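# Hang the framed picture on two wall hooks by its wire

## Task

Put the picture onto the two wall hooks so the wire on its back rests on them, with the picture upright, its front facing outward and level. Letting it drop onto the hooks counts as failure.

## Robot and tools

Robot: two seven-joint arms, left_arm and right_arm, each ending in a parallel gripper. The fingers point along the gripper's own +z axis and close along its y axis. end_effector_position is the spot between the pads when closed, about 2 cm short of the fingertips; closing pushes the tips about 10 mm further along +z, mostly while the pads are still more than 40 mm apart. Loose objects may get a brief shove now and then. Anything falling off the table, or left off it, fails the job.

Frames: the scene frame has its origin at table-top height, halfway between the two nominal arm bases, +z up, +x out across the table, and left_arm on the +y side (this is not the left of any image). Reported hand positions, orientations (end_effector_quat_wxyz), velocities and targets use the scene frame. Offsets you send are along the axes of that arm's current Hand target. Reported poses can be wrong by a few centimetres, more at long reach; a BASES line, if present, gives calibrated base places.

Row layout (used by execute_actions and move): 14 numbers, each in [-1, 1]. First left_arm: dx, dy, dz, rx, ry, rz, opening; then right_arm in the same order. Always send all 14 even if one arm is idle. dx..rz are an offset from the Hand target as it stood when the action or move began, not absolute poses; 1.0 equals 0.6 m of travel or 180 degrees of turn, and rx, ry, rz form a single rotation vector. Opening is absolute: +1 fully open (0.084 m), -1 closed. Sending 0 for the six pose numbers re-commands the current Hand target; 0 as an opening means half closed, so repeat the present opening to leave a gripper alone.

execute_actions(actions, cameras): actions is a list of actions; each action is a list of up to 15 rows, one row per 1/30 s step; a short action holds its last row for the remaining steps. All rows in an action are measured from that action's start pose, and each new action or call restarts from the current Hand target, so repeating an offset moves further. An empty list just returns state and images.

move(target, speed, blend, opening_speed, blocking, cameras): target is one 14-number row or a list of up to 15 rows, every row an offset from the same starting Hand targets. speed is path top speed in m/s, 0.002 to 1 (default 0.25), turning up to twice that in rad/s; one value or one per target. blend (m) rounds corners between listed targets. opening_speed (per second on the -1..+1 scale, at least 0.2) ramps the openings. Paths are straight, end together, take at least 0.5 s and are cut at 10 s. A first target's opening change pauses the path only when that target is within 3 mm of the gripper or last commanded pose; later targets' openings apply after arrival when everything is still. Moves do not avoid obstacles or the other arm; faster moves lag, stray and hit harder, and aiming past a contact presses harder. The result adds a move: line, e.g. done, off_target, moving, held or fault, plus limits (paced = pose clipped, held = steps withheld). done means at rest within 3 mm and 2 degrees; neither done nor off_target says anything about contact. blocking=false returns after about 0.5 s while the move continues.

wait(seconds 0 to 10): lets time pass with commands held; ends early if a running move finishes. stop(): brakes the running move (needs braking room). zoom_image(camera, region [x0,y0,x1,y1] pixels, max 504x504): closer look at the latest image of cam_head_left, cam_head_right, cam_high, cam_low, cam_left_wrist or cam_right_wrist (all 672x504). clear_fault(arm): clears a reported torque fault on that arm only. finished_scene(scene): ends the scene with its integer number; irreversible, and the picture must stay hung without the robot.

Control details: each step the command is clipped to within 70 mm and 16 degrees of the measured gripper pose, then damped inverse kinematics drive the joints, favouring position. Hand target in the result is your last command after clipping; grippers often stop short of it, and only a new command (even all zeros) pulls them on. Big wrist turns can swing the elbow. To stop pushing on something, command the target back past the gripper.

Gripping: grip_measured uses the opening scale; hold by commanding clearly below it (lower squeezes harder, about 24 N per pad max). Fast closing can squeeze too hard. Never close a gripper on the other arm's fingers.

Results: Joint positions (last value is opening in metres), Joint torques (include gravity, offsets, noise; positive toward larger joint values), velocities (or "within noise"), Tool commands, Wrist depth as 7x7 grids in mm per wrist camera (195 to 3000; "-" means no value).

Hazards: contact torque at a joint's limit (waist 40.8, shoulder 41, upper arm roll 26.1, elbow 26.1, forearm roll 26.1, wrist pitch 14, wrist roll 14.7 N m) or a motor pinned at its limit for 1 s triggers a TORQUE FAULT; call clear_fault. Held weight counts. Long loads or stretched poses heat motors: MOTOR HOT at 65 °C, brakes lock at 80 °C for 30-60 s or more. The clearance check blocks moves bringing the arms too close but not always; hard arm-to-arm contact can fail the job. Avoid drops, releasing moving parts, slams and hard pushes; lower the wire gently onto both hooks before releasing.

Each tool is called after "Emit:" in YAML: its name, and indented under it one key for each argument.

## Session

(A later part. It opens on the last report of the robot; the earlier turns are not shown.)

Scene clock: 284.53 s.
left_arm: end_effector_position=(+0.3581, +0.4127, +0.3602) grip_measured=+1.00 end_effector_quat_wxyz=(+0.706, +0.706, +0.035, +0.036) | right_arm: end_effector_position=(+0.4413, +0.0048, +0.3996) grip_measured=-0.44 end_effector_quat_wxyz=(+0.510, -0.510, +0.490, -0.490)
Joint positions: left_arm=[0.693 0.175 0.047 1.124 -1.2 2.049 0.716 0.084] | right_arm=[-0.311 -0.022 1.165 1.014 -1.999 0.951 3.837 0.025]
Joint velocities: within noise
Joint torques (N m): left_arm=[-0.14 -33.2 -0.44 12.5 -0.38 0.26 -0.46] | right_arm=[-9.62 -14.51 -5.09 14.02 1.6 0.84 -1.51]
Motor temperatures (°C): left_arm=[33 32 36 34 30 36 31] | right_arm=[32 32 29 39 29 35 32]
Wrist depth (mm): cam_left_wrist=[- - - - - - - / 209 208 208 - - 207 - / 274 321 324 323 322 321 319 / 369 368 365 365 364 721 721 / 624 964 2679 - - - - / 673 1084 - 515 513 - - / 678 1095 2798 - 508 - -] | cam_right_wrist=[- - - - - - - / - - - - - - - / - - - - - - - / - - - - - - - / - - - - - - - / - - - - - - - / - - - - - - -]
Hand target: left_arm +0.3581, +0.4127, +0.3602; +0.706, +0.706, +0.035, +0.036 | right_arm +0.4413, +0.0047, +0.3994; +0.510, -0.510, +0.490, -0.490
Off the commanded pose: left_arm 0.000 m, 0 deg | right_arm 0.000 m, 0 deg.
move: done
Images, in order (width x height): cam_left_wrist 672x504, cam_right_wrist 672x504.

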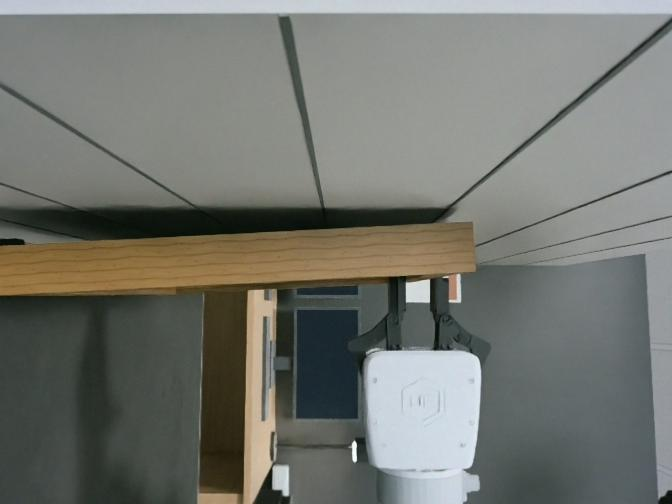

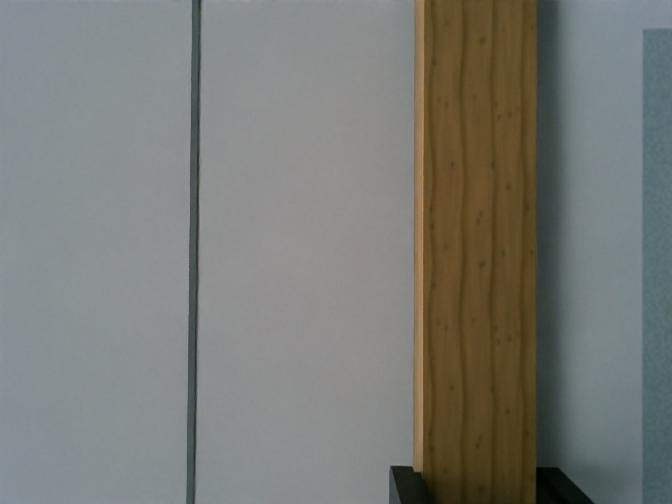

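Emit:
move:
  target: [0,0,0,0,0,0,1,0,0,0.0033,-0.015,0,0.0028,-1]
  speed: 0.03
  cameras: ["cam_left_wrist","cam_right_wrist"]

Emit:
zoom_image:
  camera: "cam_left_wrist"
  region: [0, 150, 250, 330]

Emit:
zoom_image:
  camera: "cam_left_wrist"
  region: [250, 150, 500, 330]

Emit:
zoom_image:
  camera: "cam_right_wrist"
  region: [180, 0, 580, 100]

Emit:
zoom_image:
  camera: "cam_right_wrist"
  region: [180, 404, 580, 504]

Scene clock: 293.77 s.
left_arm: end_effector_position=(+0.3581, +0.4127, +0.3602) grip_measured=+1.00 end_effector_quat_wxyz=(+0.706, +0.706, +0.035, +0.036) | right_arm: end_effector_position=(+0.4433, +0.0048, +0.3995) grip_measured=-0.44 end_effector_quat_wxyz=(+0.500, -0.519, +0.504, -0.476) end_effector_velocity=(+0.000, +0.001, +0.000) end_effector_angular_velocity=(+0.005, +0.004, +0.000)
Joint positions: left_arm=[0.693 0.175 0.047 1.124 -1.2 2.049 0.716 0.084] | right_arm=[-0.318 -0.035 1.153 1.035 -1.941 0.891 3.799 0.025]
Joint velocities: left_arm=[within noise] | right_arm=[0.001 0 -0.001 0.002 0.006 -0.003 0 0]
Joint torques (N m): left_arm=[-0.45 -33.23 -0.45 12.5 -0.28 0.28 -0.28] | right_arm=[-9.46 -13.25 -5.2 16.1 2.29 -0.26 -1.51]
Motor temperatures (°C): left_arm=[33 32 36 34 30 36 31] | right_arm=[32 32 29 38 29 35 32]
Wrist depth (mm): cam_left_wrist=[- - - - - - - / 209 208 208 - - 207 - / 275 321 324 323 322 321 320 / 520 366 364 365 364 722 717 / 626 963 1434 2885 563 - - / 672 1085 - 515 514 - - / 674 1085 2775 - 508 - -] | cam_right_wrist=[- - - - - - - / - - - - - - - / - - - - - - - / - - - - - - - / - - - - - - - / - - - - - - - / - - - - - - -]
Hand target: left_arm +0.3581, +0.4127, +0.3602; +0.706, +0.706, +0.035, +0.036 | right_arm +0.4433, +0.0048, +0.3994; +0.500, -0.519, +0.504, -0.476
Off the commanded pose: left_arm 0.000 m, 0 deg | right_arm 0.000 m, 0 deg.
move: done
Images, in order (width x height): cam_left_wrist 672x504, cam_right_wrist 672x504.

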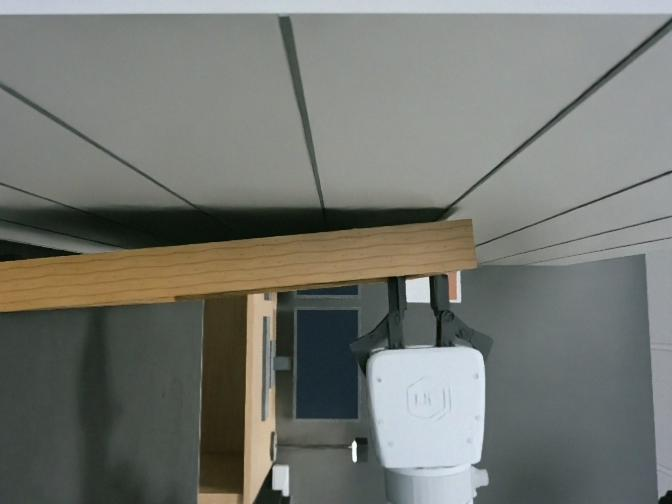

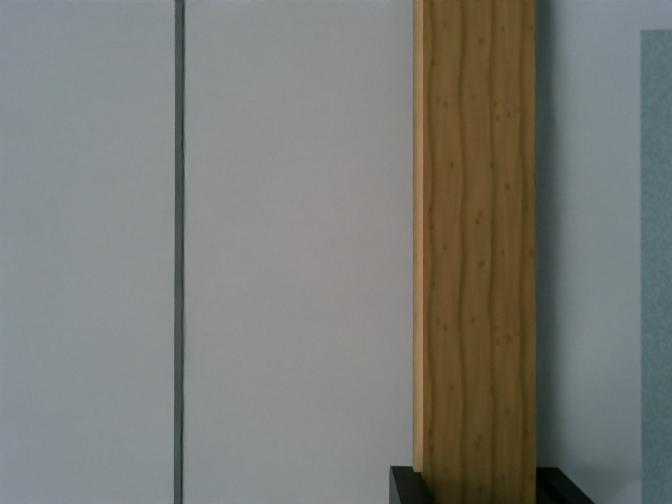

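Scaled by 2.016 from the camera's 672x504 image, which has a finer 960x720 frame.

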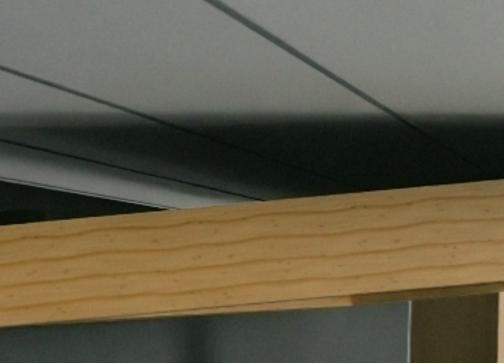

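Scaled by 2.016 from the camera's 672x504 image, which has a finer 960x720 frame.

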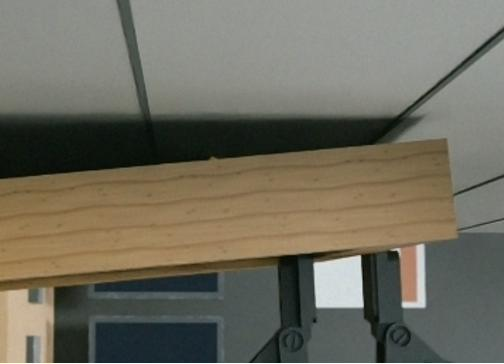

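Scaled by 1.260 from the camera's 672x504 image, which has a finer 960x720 frame.

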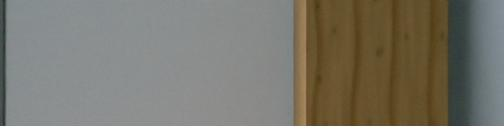

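Scaled by 1.260 from the camera's 672x504 image, which has a finer 960x720 frame.

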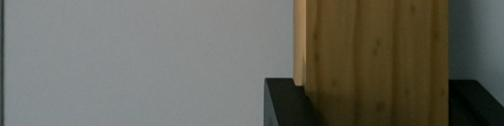

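Emit:
move:
  target: [0,0,0,0,0,0,1,0,0,0,0.0285,0,0,-1]
  speed: 0.03
  cameras: ["cam_left_wrist","cam_right_wrist"]

Emit:
zoom_image:
  camera: "cam_left_wrist"
  region: [0, 150, 250, 330]

Emit:
zoom_image:
  camera: "cam_left_wrist"
  region: [250, 150, 500, 330]

Emit:
zoom_image:
  camera: "cam_right_wrist"
  region: [180, 0, 580, 100]

Emit:
zoom_image:
  camera: "cam_right_wrist"
  region: [180, 404, 580, 504]

Scene clock: 299.80 s.
left_arm: end_effector_position=(+0.3581, +0.4127, +0.3602) grip_measured=+1.00 end_effector_quat_wxyz=(+0.706, +0.706, +0.035, +0.036) | right_arm: end_effector_position=(+0.4433, +0.0048, +0.3994) grip_measured=-0.44 end_effector_quat_wxyz=(+0.523, -0.497, +0.482, -0.498)
Joint positions: left_arm=[0.693 0.175 0.047 1.124 -1.2 2.049 0.716 0.084] | right_arm=[-0.303 0.014 1.174 1.003 -2.061 1.019 3.876 0.025]
Joint velocities: within noise
Joint torques (N m): left_arm=[-0.5 -33.43 -0.19 12.33 -0.42 0.32 -0.17] | right_arm=[7.96 -5.61 4.37 15.71 -3.15 4.85 1.55]
Motor temperatures (°C): left_arm=[33 32 36 34 30 36 31] | right_arm=[32 32 29 38 29 35 32]
Wrist depth (mm): cam_left_wrist=[- - - - - - - / 209 208 208 - - 206 - / 275 320 324 323 321 321 319 / 366 366 365 366 365 721 716 / 670 1089 2707 - - - - / 675 1084 2991 514 514 - - / 674 1086 2779 - 509 - -] | cam_right_wrist=[- - - - - - - / - - - - - - - / - - - - - - - / - - - - - - - / - - - - - - - / - - - - - - - / - - - - - - -]
Hand target: left_arm +0.3581, +0.4127, +0.3602; +0.706, +0.706, +0.035, +0.036 | right_arm +0.4433, +0.0048, +0.3994; +0.523, -0.497, +0.482, -0.498
Off the commanded pose: left_arm 0.000 m, 0 deg | right_arm 0.000 m, 0 deg.
move: done
Images, in order (width x height): cam_left_wrist 672x504, cam_right_wrist 672x504.

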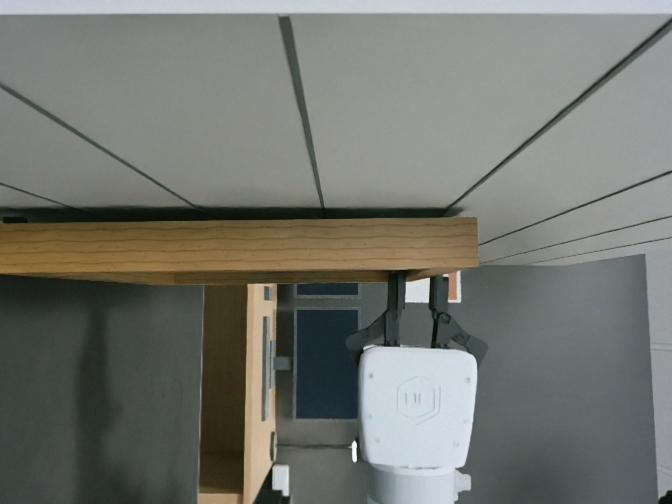

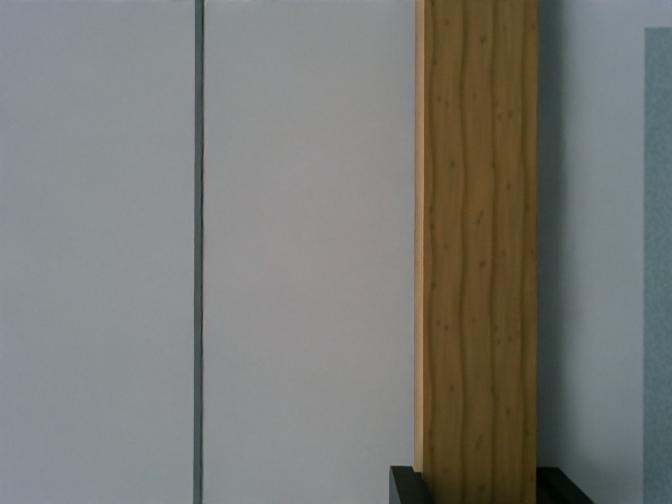

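Scaled by 2.016 from the camera's 672x504 image, which has a finer 960x720 frame.

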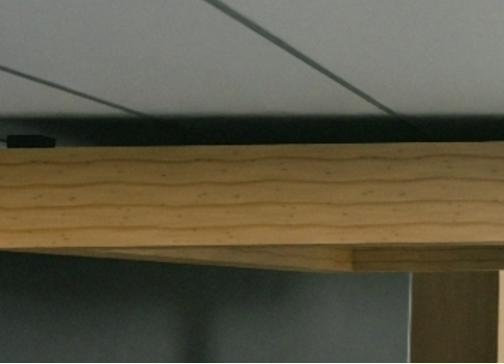

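Scaled by 2.016 from the camera's 672x504 image, which has a finer 960x720 frame.

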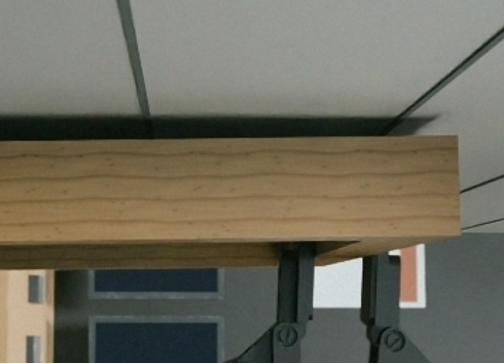

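Scaled by 1.260 from the camera's 672x504 image, which has a finer 960x720 frame.

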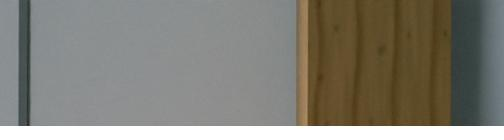

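Scaled by 1.260 from the camera's 672x504 image, which has a finer 960x720 frame.

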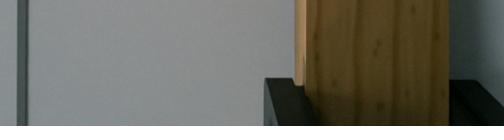

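Emit:
move:
  target: [0,0,0,0,0,0,1,0.0001,0.00667,-0.0003,0,0,0,-1]
  speed: 0.02
  cameras: []

Emit:
move:
  target: [0,0,0,0,0,0,1,0,0.0025,-0.0001,0,0,0,-1]
  speed: 0.01
  cameras: []

Scene clock: 305.60 s.
left_arm: end_effector_position=(+0.3581, +0.4127, +0.3602) grip_measured=+1.00 end_effector_quat_wxyz=(+0.706, +0.706, +0.035, +0.036) | right_arm: end_effector_position=(+0.4433, +0.0048, +0.3956) grip_measured=-0.44 end_effector_quat_wxyz=(+0.523, -0.496, +0.482, -0.498)
Joint positions: left_arm=[0.693 0.175 0.047 1.124 -1.2 2.049 0.716 0.084] | right_arm=[-0.3 0.027 1.176 0.998 -2.07 1.033 3.881 0.025]
Joint velocities: within noise
Joint torques (N m): left_arm=[-0.58 -33.32 -0.34 12.47 -0.21 0.43 0.03] | right_arm=[7.62 -3.32 4.12 12.73 -2.24 3.45 1.7]
Motor temperatures (°C): left_arm=[33 32 36 34 30 36 31] | right_arm=[32 32 29 38 29 35 32]
Wrist depth (mm): cam_left_wrist=[- - - - - - - / 209 208 207 - - 207 - / 274 320 323 322 322 320 320 / 366 367 367 365 365 718 715 / 673 1086 2703 2978 - - - / 674 1086 - 514 512 - - / 672 1093 2855 - 514 - -] | cam_right_wrist=[- - - - - - - / - - - - - - - / - - - - - - - / - - - - - - - / - - - - - - - / - - - - - - - / - - - - - - -]
Hand target: left_arm +0.3581, +0.4127, +0.3602; +0.706, +0.706, +0.035, +0.036 | right_arm +0.4433, +0.0048, +0.3954; +0.523, -0.497, +0.482, -0.498
Off the commanded pose: left_arm 0.000 m, 0 deg | right_arm 0.000 m, 0 deg.
move: done
No camera images: "cameras" was empty.

Scene clock: 306.30 s.
left_arm: end_effector_position=(+0.3581, +0.4127, +0.3602) grip_measured=+1.00 end_effector_quat_wxyz=(+0.706, +0.706, +0.035, +0.036) | right_arm: end_effector_position=(+0.4433, +0.0048, +0.3941) grip_measured=-0.44 end_effector_quat_wxyz=(+0.523, -0.496, +0.482, -0.498)
Joint positions: left_arm=[0.693 0.175 0.047 1.124 -1.2 2.049 0.716 0.084] | right_arm=[-0.298 0.031 1.177 0.996 -2.073 1.039 3.882 0.025]
Joint velocities: within noise
Joint torques (N m): left_arm=[-0.19 -33.6 -0.44 12.46 -0.16 0.34 0.06] | right_arm=[8.21 -2.1 4.01 10.67 -1.63 2.22 1.73]
Motor temperatures (°C): left_arm=[33 32 36 34 30 36 31] | right_arm=[32 32 29 38 29 35 32]
Wrist depth (mm): cam_left_wrist=[- - - - - - - / 208 208 208 - - 206 - / 274 320 324 322 322 320 319 / 367 367 366 365 365 718 717 / 674 1085 2685 2934 - - - / 675 1084 - 522 513 - - / 673 1085 2776 511 518 - -] | cam_right_wrist=[- - - - - - - / - - - - - - - / - - - - - - - / - - - - - - - / - - - - - - - / - - - - - - - / - - - - - - -]
Hand target: left_arm +0.3581, +0.4127, +0.3602; +0.706, +0.706, +0.035, +0.036 | right_arm +0.4433, +0.0048, +0.3939; +0.523, -0.497, +0.482, -0.498
Off the commanded pose: left_arm 0.000 m, 0 deg | right_arm 0.000 m, 0 deg.
move: done
No camera images: "cameras" was empty.

Emit:
move:
  target: [0,0,0,0,0,0,1,-0.0003,-0.0003,-0.00667,0,0,0,-1]
  speed: 0.01
  cameras: []

Emit:
move:
  target: [0,0,0,0,0,0,1,-0.0001,-0.0001,-0.00333,0,0,0,-1]
  speed: 0.01
  cameras: ["cam_left_wrist","cam_right_wrist"]

Scene clock: 337.77 s.
left_arm: end_effector_position=(+0.3581, +0.4127, +0.3602) grip_measured=+1.00 end_effector_quat_wxyz=(+0.706, +0.706, +0.035, +0.036) | right_arm: end_effector_position=(+0.4393, +0.0049, +0.3939) grip_measured=-0.44 end_effector_quat_wxyz=(+0.523, -0.497, +0.482, -0.498)
Joint positions: left_arm=[0.693 0.175 0.047 1.124 -1.2 2.049 0.716 0.084] | right_arm=[-0.298 0.012 1.178 0.988 -2.061 1.031 3.888 0.025]
Joint velocities: within noise
Joint torques (N m): left_arm=[-0.13 -33.28 -0.22 12.47 -0.02 0.24 0.2] | right_arm=[-7.74 -12.23 3.37 10.52 2.07 -1.58 1.98]
Motor temperatures (°C): left_arm=[33 32 36 34 30 36 31] | right_arm=[32 32 29 37 29 35 32]
Wrist depth (mm): cam_left_wrist=[- - - - - - - / 208 208 208 - - 207 - / 274 321 323 323 322 321 319 / 366 366 365 364 364 720 718 / 673 1088 2709 - - - - / 674 1089 - 513 513 - - / 678 1084 2793 527 519 - -] | cam_right_wrist=[- - - - - - - / - - - - - - - / - - - - - - - / - - - - - - - / - - - - - - - / - - - - - - - / - - - - - - -]
Hand target: left_arm +0.3581, +0.4127, +0.3602; +0.706, +0.706, +0.035, +0.036 | right_arm +0.4393, +0.0048, +0.3939; +0.523, -0.497, +0.482, -0.498
Off the commanded pose: left_arm 0.000 m, 0 deg | right_arm 0.000 m, 0 deg.
move: done
No camera images: "cameras" was empty.

Scene clock: 338.53 s.
left_arm: end_effector_position=(+0.3581, +0.4127, +0.3602) grip_measured=+1.00 end_effector_quat_wxyz=(+0.706, +0.706, +0.035, +0.036) | right_arm: end_effector_position=(+0.4373, +0.0048, +0.3939) grip_measured=-0.44 end_effector_quat_wxyz=(+0.523, -0.496, +0.482, -0.498)
Joint positions: left_arm=[0.693 0.175 0.047 1.124 -1.2 2.049 0.716 0.084] | right_arm=[-0.298 0.002 1.178 0.984 -2.055 1.027 3.891 0.025]
Joint velocities: within noise
Joint torques (N m): left_arm=[0.07 -33.23 -0.25 12.49 -0.34 0.33 0.11] | right_arm=[-6.74 -11.46 5.25 9.81 2.55 -1.88 1.66]
Motor temperatures (°C): left_arm=[33 32 36 34 30 36 31] | right_arm=[32 32 29 37 29 35 32]
Wrist depth (mm): cam_left_wrist=[- - - - - - - / 209 208 208 - - 206 - / 274 321 323 323 322 320 320 / 366 366 366 365 365 722 716 / 677 1084 2709 - - - - / 674 1089 - 514 515 - - / 672 1085 2771 524 517 - -] | cam_right_wrist=[- - - - - - - / - - - - - - - / - - - - - - - / - - - - - - - / - - - - - - - / - - - - - - - / - - - - - - -]
Hand target: left_arm +0.3581, +0.4127, +0.3602; +0.706, +0.706, +0.035, +0.036 | right_arm +0.4373, +0.0048, +0.3939; +0.523, -0.497, +0.482, -0.498
Off the commanded pose: left_arm 0.000 m, 0 deg | right_arm 0.000 m, 0 deg.
move: done
Images, in order (width x height): cam_left_wrist 672x504, cam_right_wrist 672x504.

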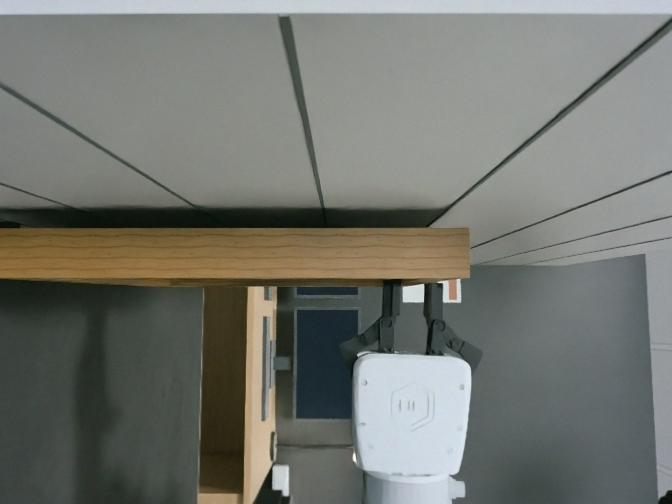

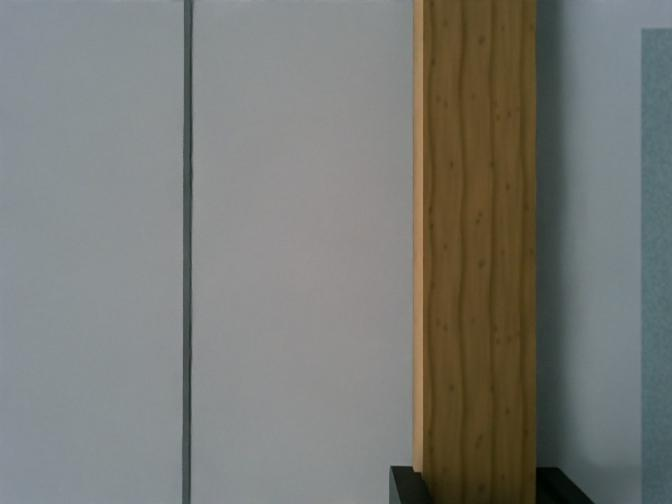

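Emit:
move:
  target: [0,0,0,0,0,0,1,0,0.00167,0,0,0,0,-1]
  speed: 0.01
  cameras: []

Scene clock: 344.93 s.
left_arm: end_effector_position=(+0.3581, +0.4127, +0.3602) grip_measured=+1.00 end_effector_quat_wxyz=(+0.706, +0.706, +0.035, +0.036) | right_arm: end_effector_position=(+0.4373, +0.0047, +0.3930) grip_measured=-0.44 end_effector_quat_wxyz=(+0.523, -0.496, +0.482, -0.498)
Joint positions: left_arm=[0.693 0.175 0.047 1.124 -1.2 2.049 0.716 0.084] | right_arm=[-0.298 0.005 1.179 0.982 -2.057 1.031 3.892 0.025]
Joint velocities: within noise
Joint torques (N m): left_arm=[-0.18 -33.53 -0.34 12.47 -0.33 0.31 0.39] | right_arm=[9.84 -0.11 4.9 9.15 -1.44 0.97 1.75]
Motor temperatures (°C): left_arm=[33 32 36 34 30 36 31] | right_arm=[32 32 29 36 29 35 32]
Wrist depth (mm): cam_left_wrist=[- - - - - - - / 209 208 208 - - 207 - / 274 321 325 323 322 321 320 / 366 365 365 365 365 722 716 / 674 1089 2690 - - - - / 673 1085 - 516 513 - - / 677 1087 2801 519 519 - -] | cam_right_wrist=[- - - - - - - / - - - - - - - / - - - - - - - / - - - - - - - / - - - - - - - / - - - - - - - / - - - - - - -]
Hand target: left_arm +0.3581, +0.4127, +0.3602; +0.706, +0.706, +0.035, +0.036 | right_arm +0.4373, +0.0048, +0.3929; +0.523, -0.497, +0.482, -0.498
Off the commanded pose: left_arm 0.000 m, 0 deg | right_arm 0.000 m, 0 deg.
move: done
No camera images: "cameras" was empty.

Emit:
move:
  target: [0,0,0,0,0,0,1,0,0.0025,0,0,0,0,-1]
  speed: 0.01
  cameras: ["cam_left_wrist"]

Scene clock: 348.20 s.
left_arm: end_effector_position=(+0.3581, +0.4127, +0.3602) grip_measured=+1.00 end_effector_quat_wxyz=(+0.706, +0.706, +0.035, +0.036) | right_arm: end_effector_position=(+0.4374, +0.0048, +0.3916) grip_measured=-0.44 end_effector_quat_wxyz=(+0.523, -0.496, +0.482, -0.498)
Joint positions: left_arm=[0.693 0.175 0.047 1.124 -1.2 2.049 0.716 0.084] | right_arm=[-0.297 0.011 1.18 0.98 -2.061 1.037 3.894 0.025]
Joint velocities: within noise
Joint torques (N m): left_arm=[0.03 -33.57 -0.48 12.3 -0.4 0.22 0.44] | right_arm=[9.05 1.91 4.41 6.46 -0.25 0.36 1.78]
Motor temperatures (°C): left_arm=[33 32 36 34 30 36 31] | right_arm=[32 32 29 36 29 35 32]
Wrist depth (mm): cam_left_wrist=[- - - - - - - / 208 208 208 - - 206 - / 274 320 324 323 321 321 320 / 367 366 365 365 365 723 715 / 671 1088 2722 - - - - / 673 1094 3000 514 512 - - / 672 1092 2832 516 518 - -] | cam_right_wrist=[- - - - - - - / - - - - - - - / - - - - - - - / - - - - - - - / - - - - - - - / - - - - - - - / - - - - - - -]
Hand target: left_arm +0.3581, +0.4127, +0.3602; +0.706, +0.706, +0.035, +0.036 | right_arm +0.4374, +0.0048, +0.3914; +0.523, -0.497, +0.482, -0.498
Off the commanded pose: left_arm 0.000 m, 0 deg | right_arm 0.000 m, 0 deg.
move: done
Images, in order (width x height): cam_left_wrist 672x504.

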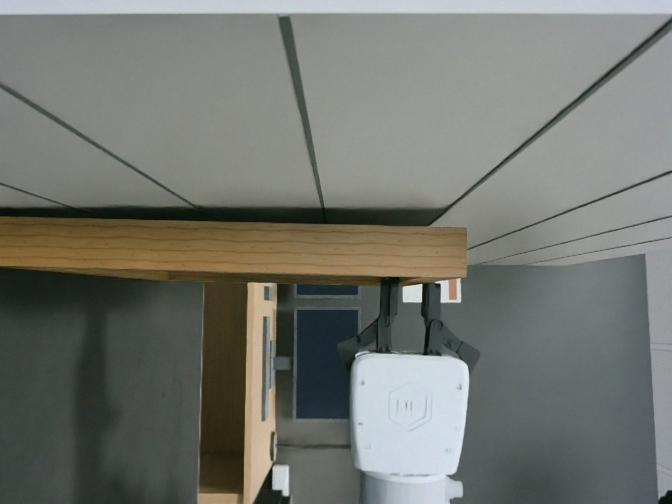

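Emit:
wait:
  seconds: 0.2
  cameras: ["cam_right_wrist","cam_head_left","cam_head_right","cam_high"]

Emit:
zoom_image:
  camera: "cam_right_wrist"
  region: [180, 0, 580, 100]

Emit:
zoom_image:
  camera: "cam_right_wrist"
  region: [180, 404, 580, 504]

Emit:
zoom_image:
  camera: "cam_head_left"
  region: [210, 150, 470, 310]

Scene clock: 351.43 s.
left_arm: end_effector_position=(+0.3581, +0.4127, +0.3602) grip_measured=+1.00 end_effector_quat_wxyz=(+0.706, +0.706, +0.035, +0.036) | right_arm: end_effector_position=(+0.4374, +0.0048, +0.3914) grip_measured=-0.44 end_effector_quat_wxyz=(+0.523, -0.497, +0.482, -0.498)
Joint positions: left_arm=[0.693 0.175 0.047 1.124 -1.2 2.049 0.716 0.084] | right_arm=[-0.297 0.011 1.18 0.98 -2.061 1.037 3.894 0.025]
Joint velocities: within noise
Joint torques (N m): left_arm=[0.01 -33.32 -0.35 12.37 -0.13 0.22 0.52] | right_arm=[7.44 2.29 3.23 6.13 0.79 -1.41 1.61]
Motor temperatures (°C): left_arm=[33 32 36 34 30 36 31] | right_arm=[32 32 29 36 29 35 32]
Wrist depth (mm): cam_left_wrist=[- - - - - - - / 209 208 207 - - 207 - / 275 321 324 322 321 321 319 / 368 366 366 364 364 721 720 / 676 1080 2680 - - - - / 674 1078 - 514 512 - - / 676 1093 2803 515 519 - -] | cam_right_wrist=[- - - - - - - / - - - - - - - / - - - - - - - / - - - - - - - / - - - - - - - / - - - - - - - / - - - - - - -]
Hand target: left_arm +0.3581, +0.4127, +0.3602; +0.706, +0.706, +0.035, +0.036 | right_arm +0.4374, +0.0048, +0.3914; +0.523, -0.497, +0.482, -0.498
Tool commands: left_gripper/opening=+1.0 right_gripper/opening=-1.0
Off the commanded pose: left_arm 0.000 m, 0 deg | right_arm 0.000 m, 0 deg.
wait: 0.20 s; at rest from the start
Images, in order (width x height): cam_head_left 672x504, cam_head_right 672x504, cam_high 672x504, cam_right_wrist 672x504.

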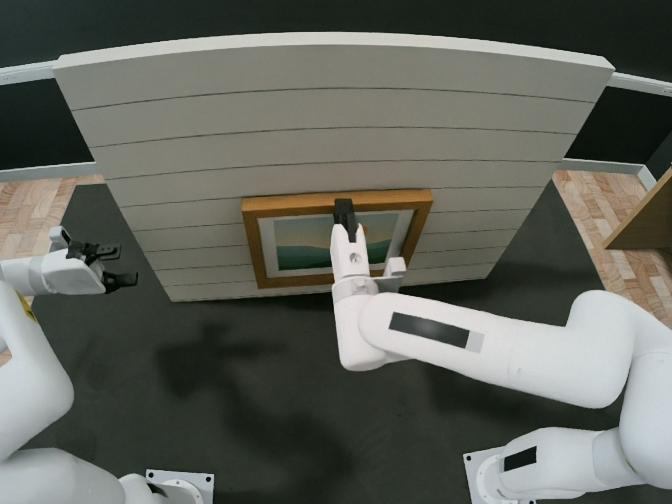

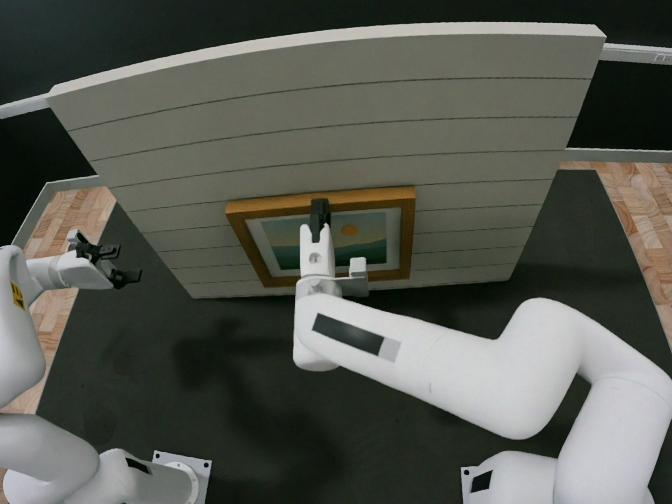

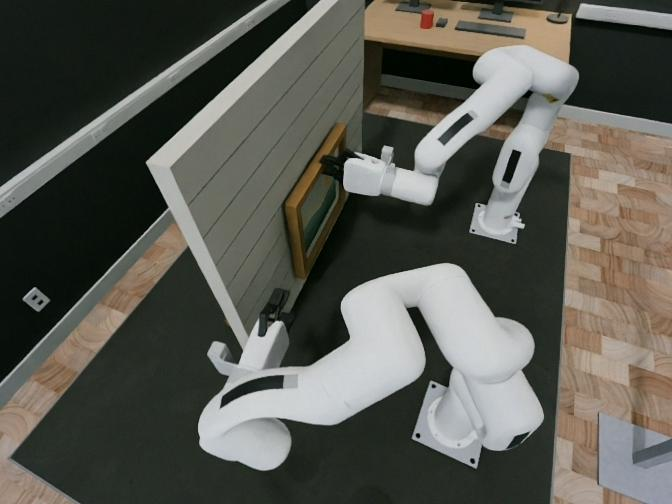

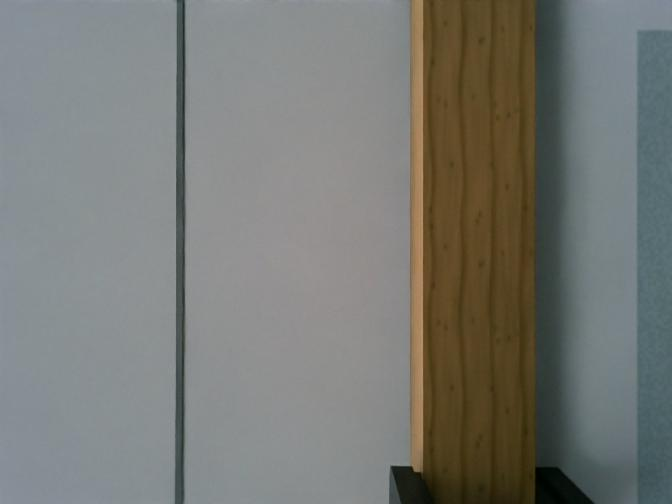

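Scaled by 1.260 from the camera's 672x504 image, which has a finer 960x720 frame.

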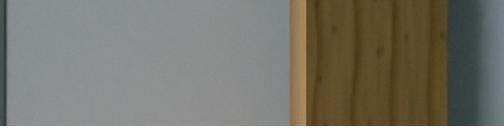

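Scaled by 1.260 from the camera's 672x504 image, which has a finer 960x720 frame.

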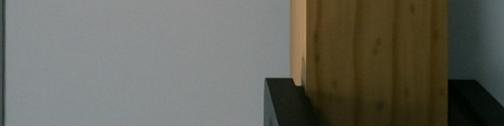

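Scaled by 1.938 from the camera's 672x504 image, which has a finer 960x720 frame.

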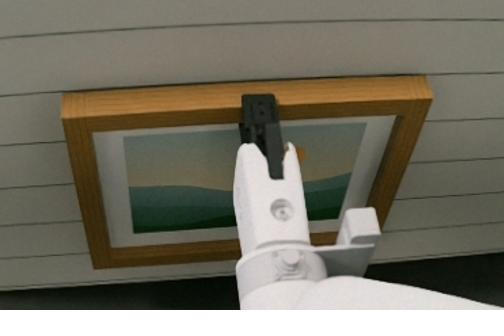

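Emit:
move:
  target: [0,0,0,0,0,0,1,0,0,0,0,0,0,-0.28]
  opening_speed: 0.4
  cameras: ["cam_left_wrist","cam_right_wrist","cam_head_left"]

Emit:
zoom_image:
  camera: "cam_right_wrist"
  region: [330, 404, 672, 504]

Emit:
zoom_image:
  camera: "cam_right_wrist"
  region: [180, 0, 580, 100]

Emit:
zoom_image:
  camera: "cam_left_wrist"
  region: [250, 180, 520, 380]

Scene clock: 360.23 s.
left_arm: end_effector_position=(+0.3581, +0.4127, +0.3602) grip_measured=+1.00 end_effector_quat_wxyz=(+0.706, +0.706, +0.035, +0.036) | right_arm: end_effector_position=(+0.4373, +0.0048, +0.3913) grip_measured=-0.30 end_effector_quat_wxyz=(+0.523, -0.497, +0.482, -0.498)
Joint positions: left_arm=[0.693 0.175 0.047 1.124 -1.2 2.049 0.716 0.084] | right_arm=[-0.297 0.011 1.18 0.98 -2.061 1.037 3.894 0.031]
Joint velocities: within noise
Joint torques (N m): left_arm=[-0.2 -33.29 -0.3 12.19 -0.55 0.32 0.78] | right_arm=[5.95 -7.26 2.14 15.62 1.32 1.34 1.56]
Motor temperatures (°C): left_arm=[33 32 36 34 30 36 31] | right_arm=[32 32 29 36 29 35 32]
Wrist depth (mm): cam_left_wrist=[- - - - - - - / 208 208 208 - - 207 - / 275 321 323 323 322 321 320 / 369 367 366 365 365 723 718 / 674 1084 2704 2916 - - - / 675 1086 - 513 514 - - / 673 1089 2800 514 519 - -] | cam_right_wrist=[- - - - - - - / - - - - - - - / - - - - - - - / - - - - - - - / - - - - - - - / - - - - - - - / - - - - - - -]
Hand target: left_arm +0.3581, +0.4127, +0.3602; +0.706, +0.706, +0.035, +0.036 | right_arm +0.4374, +0.0048, +0.3914; +0.523, -0.497, +0.482, -0.498
Off the commanded pose: left_arm 0.000 m, 0 deg | right_arm 0.000 m, 0 deg.
move: done
Images, in order (width x height): cam_head_left 672x504, cam_left_wrist 672x504, cam_right_wrist 672x504.

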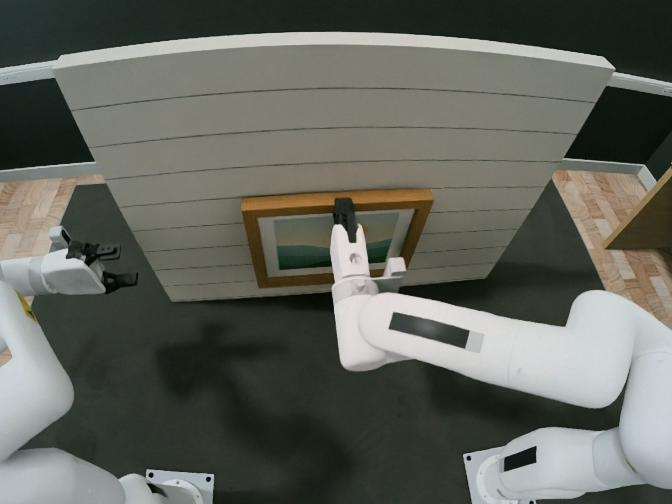

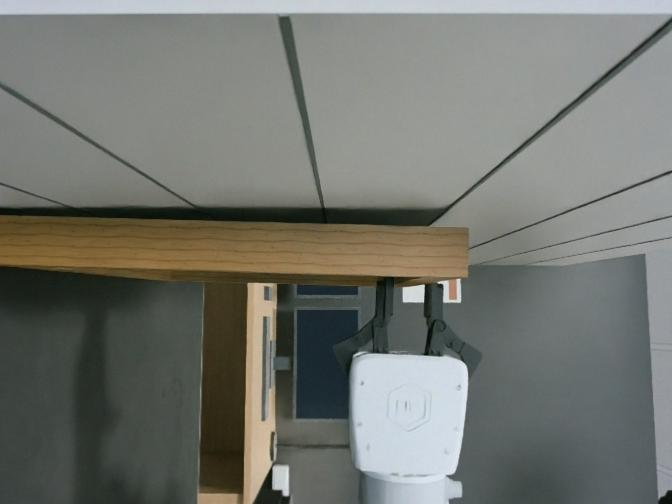

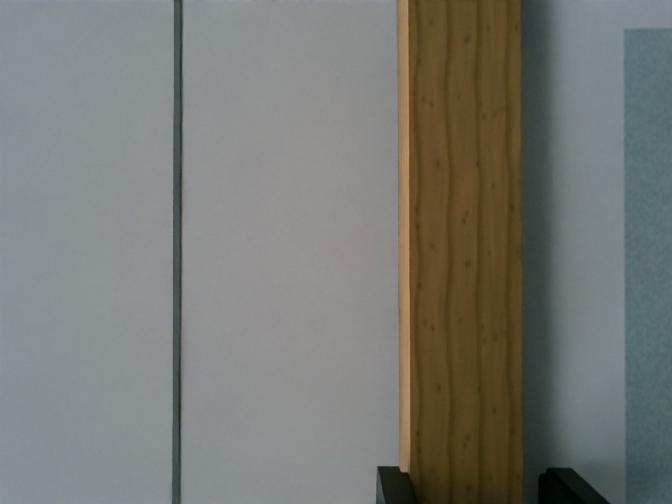

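Scaled by 1.474 from the camera's 672x504 image, which has a finer 960x720 frame.

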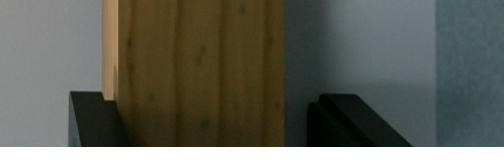

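Scaled by 1.260 from the camera's 672x504 image, which has a finer 960x720 frame.

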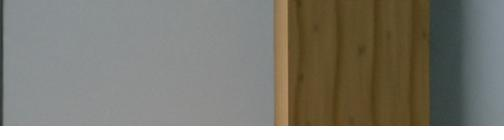

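Scaled by 1.867 from the camera's 672x504 image, which has a finer 960x720 frame.

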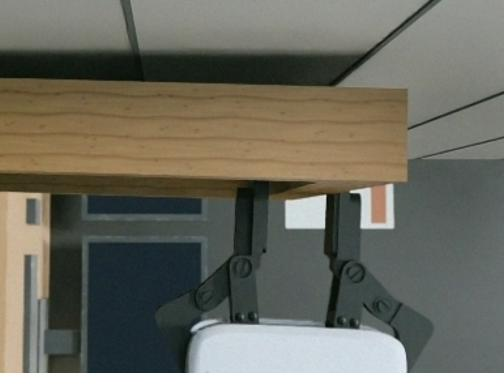

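Emit:
move:
  target: [0,0,0,0,0,0,1,0,0,0,0,0,0,0.0]
  opening_speed: 0.4
  cameras: ["cam_left_wrist","cam_right_wrist","cam_head_left"]

Emit:
zoom_image:
  camera: "cam_right_wrist"
  region: [330, 404, 672, 504]

Emit:
zoom_image:
  camera: "cam_right_wrist"
  region: [180, 0, 580, 100]

Emit:
zoom_image:
  camera: "cam_left_wrist"
  region: [250, 180, 520, 380]

Scene clock: 365.10 s.
left_arm: end_effector_position=(+0.3581, +0.4127, +0.3602) grip_measured=+1.00 end_effector_quat_wxyz=(+0.706, +0.706, +0.035, +0.036) | right_arm: end_effector_position=(+0.4374, +0.0048, +0.3914) grip_measured=-0.01 end_effector_quat_wxyz=(+0.523, -0.497, +0.482, -0.498)
Joint positions: left_arm=[0.693 0.175 0.047 1.124 -1.2 2.049 0.716 0.084] | right_arm=[-0.297 0.011 1.18 0.98 -2.061 1.037 3.894 0.043]
Joint velocities: within noise
Joint torques (N m): left_arm=[-0.31 -33.34 -0.11 12.52 -0.25 0.26 0.81] | right_arm=[5.84 -13.28 1.5 16.42 -0.63 3.14 1.33]
Motor temperatures (°C): left_arm=[33 32 36 34 30 36 31] | right_arm=[32 32 29 36 29 35 32]
Wrist depth (mm): cam_left_wrist=[- - - - - - - / 209 208 208 - - 206 - / 275 321 324 322 322 321 320 / 369 367 366 365 364 721 717 / 675 1089 2697 2837 - - - / 675 1090 2977 514 513 - - / 676 1088 2824 514 520 - -] | cam_right_wrist=[- - - - - - - / - - - - - - - / - - - - - - - / - - - - - - - / - - - - - - - / - - - - - - - / - - - - - - -]
Hand target: left_arm +0.3581, +0.4127, +0.3602; +0.706, +0.706, +0.035, +0.036 | right_arm +0.4374, +0.0048, +0.3914; +0.523, -0.497, +0.482, -0.498
Off the commanded pose: left_arm 0.000 m, 0 deg | right_arm 0.000 m, 0 deg.
move: done
Images, in order (width x height): cam_head_left 672x504, cam_left_wrist 672x504, cam_right_wrist 672x504.

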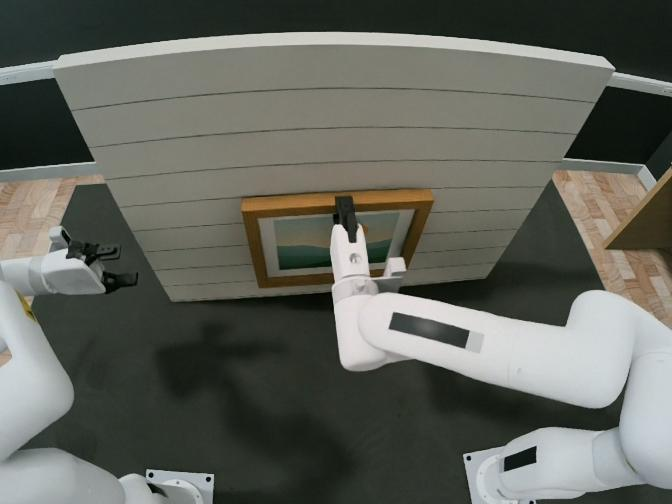

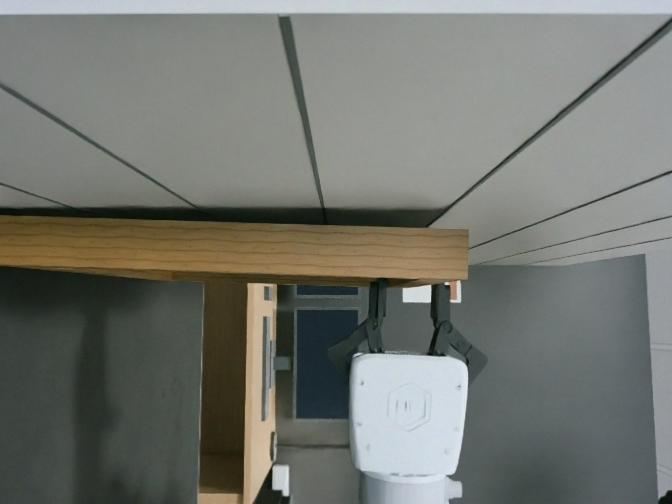

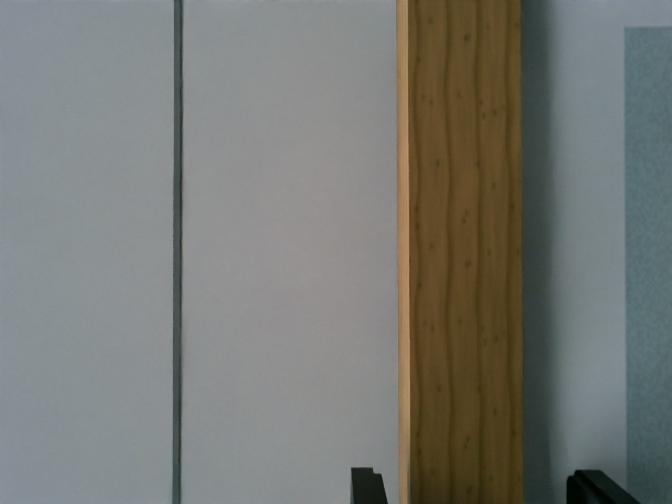

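Scaled by 1.474 from the camera's 672x504 image, which has a finer 960x720 frame.

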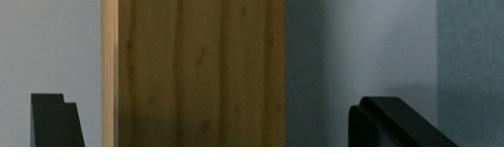

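Scaled by 1.260 from the camera's 672x504 image, which has a finer 960x720 frame.

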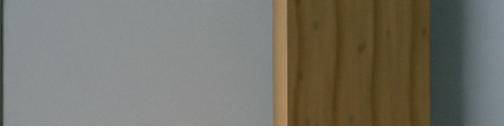

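Scaled by 1.867 from the camera's 672x504 image, which has a finer 960x720 frame.

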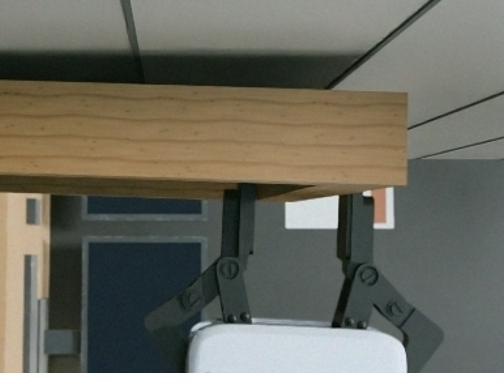

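Emit:
move:
  target: [0,0,0,0,0,0,1,0,-0.002,-0.05,0,0,0,0.0]
  speed: 0.05
  cameras: ["cam_left_wrist","cam_right_wrist","cam_head_left"]

Scene clock: 369.97 s.
left_arm: end_effector_position=(+0.3581, +0.4127, +0.3602) grip_measured=+1.00 end_effector_quat_wxyz=(+0.706, +0.706, +0.035, +0.036) | right_arm: end_effector_position=(+0.4074, +0.0036, +0.3913) grip_measured=-0.01 end_effector_quat_wxyz=(+0.523, -0.496, +0.482, -0.498)
Joint positions: left_arm=[0.693 0.175 0.047 1.124 -1.2 2.049 0.716 0.084] | right_arm=[-0.278 -0.146 1.166 0.921 -1.962 0.963 3.932 0.044]
Joint velocities: within noise
Joint torques (N m): left_arm=[0.1 -33.33 -0.22 12.26 -0.44 0.37 0.8] | right_arm=[8.27 -11.74 -6.46 12.59 1.29 0.18 1.58]
Motor temperatures (°C): left_arm=[33 32 36 34 30 36 31] | right_arm=[32 32 29 37 29 35 32]
Wrist depth (mm): cam_left_wrist=[- - - - - - - / 208 208 208 - - 207 - / 274 320 323 322 322 321 320 / 369 368 366 364 364 722 719 / 675 1085 2697 - - - - / 675 1085 - 527 535 - - / 674 1086 2827 510 509 - -] | cam_right_wrist=[220 218 217 216 - - - / 220 218 217 216 - - - / 220 218 217 216 - - - / 220 218 217 216 - - - / 220 218 217 216 - - - / 220 218 217 216 - - - / 220 218 217 216 - - -]
Hand target: left_arm +0.3581, +0.4127, +0.3602; +0.706, +0.706, +0.035, +0.036 | right_arm +0.4074, +0.0036, +0.3913; +0.523, -0.497, +0.482, -0.498
Off the commanded pose: left_arm 0.000 m, 0 deg | right_arm 0.000 m, 0 deg.
move: done
Images, in order (width x height): cam_head_left 672x504, cam_left_wrist 672x504, cam_right_wrist 672x504.

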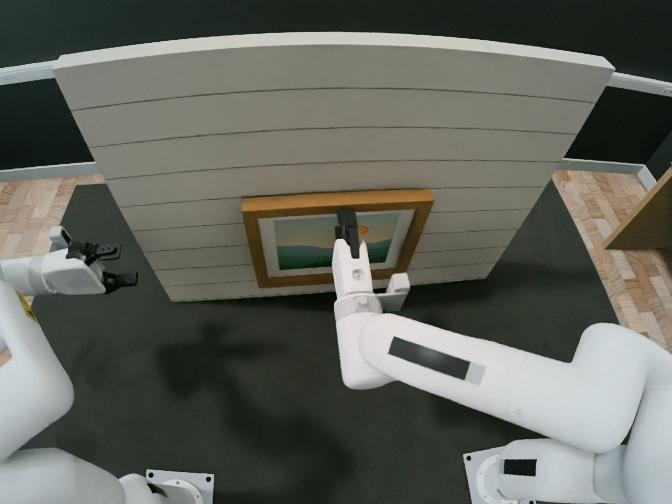

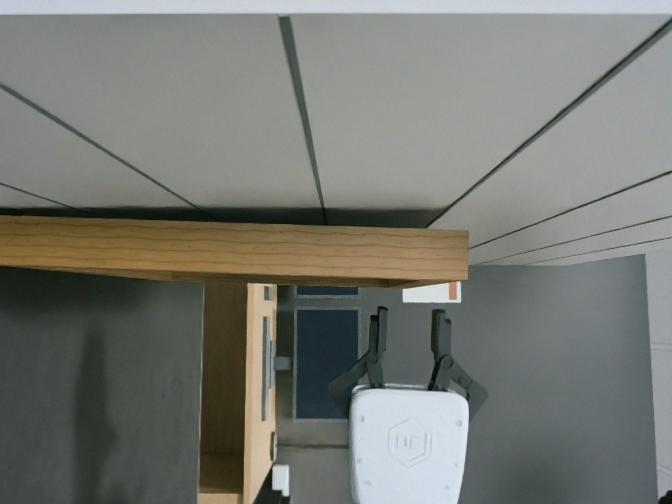

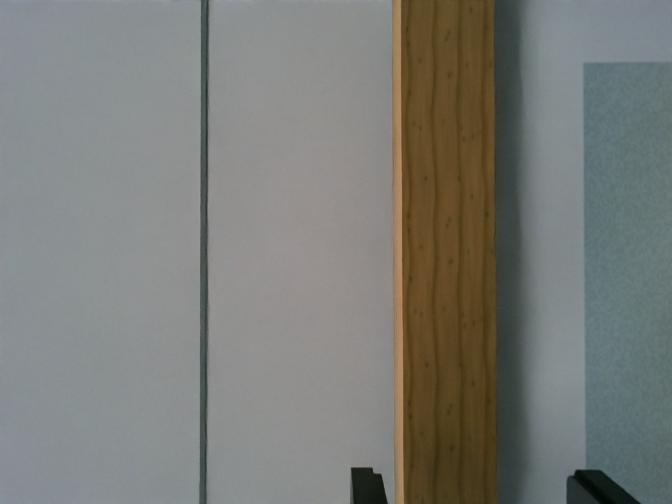

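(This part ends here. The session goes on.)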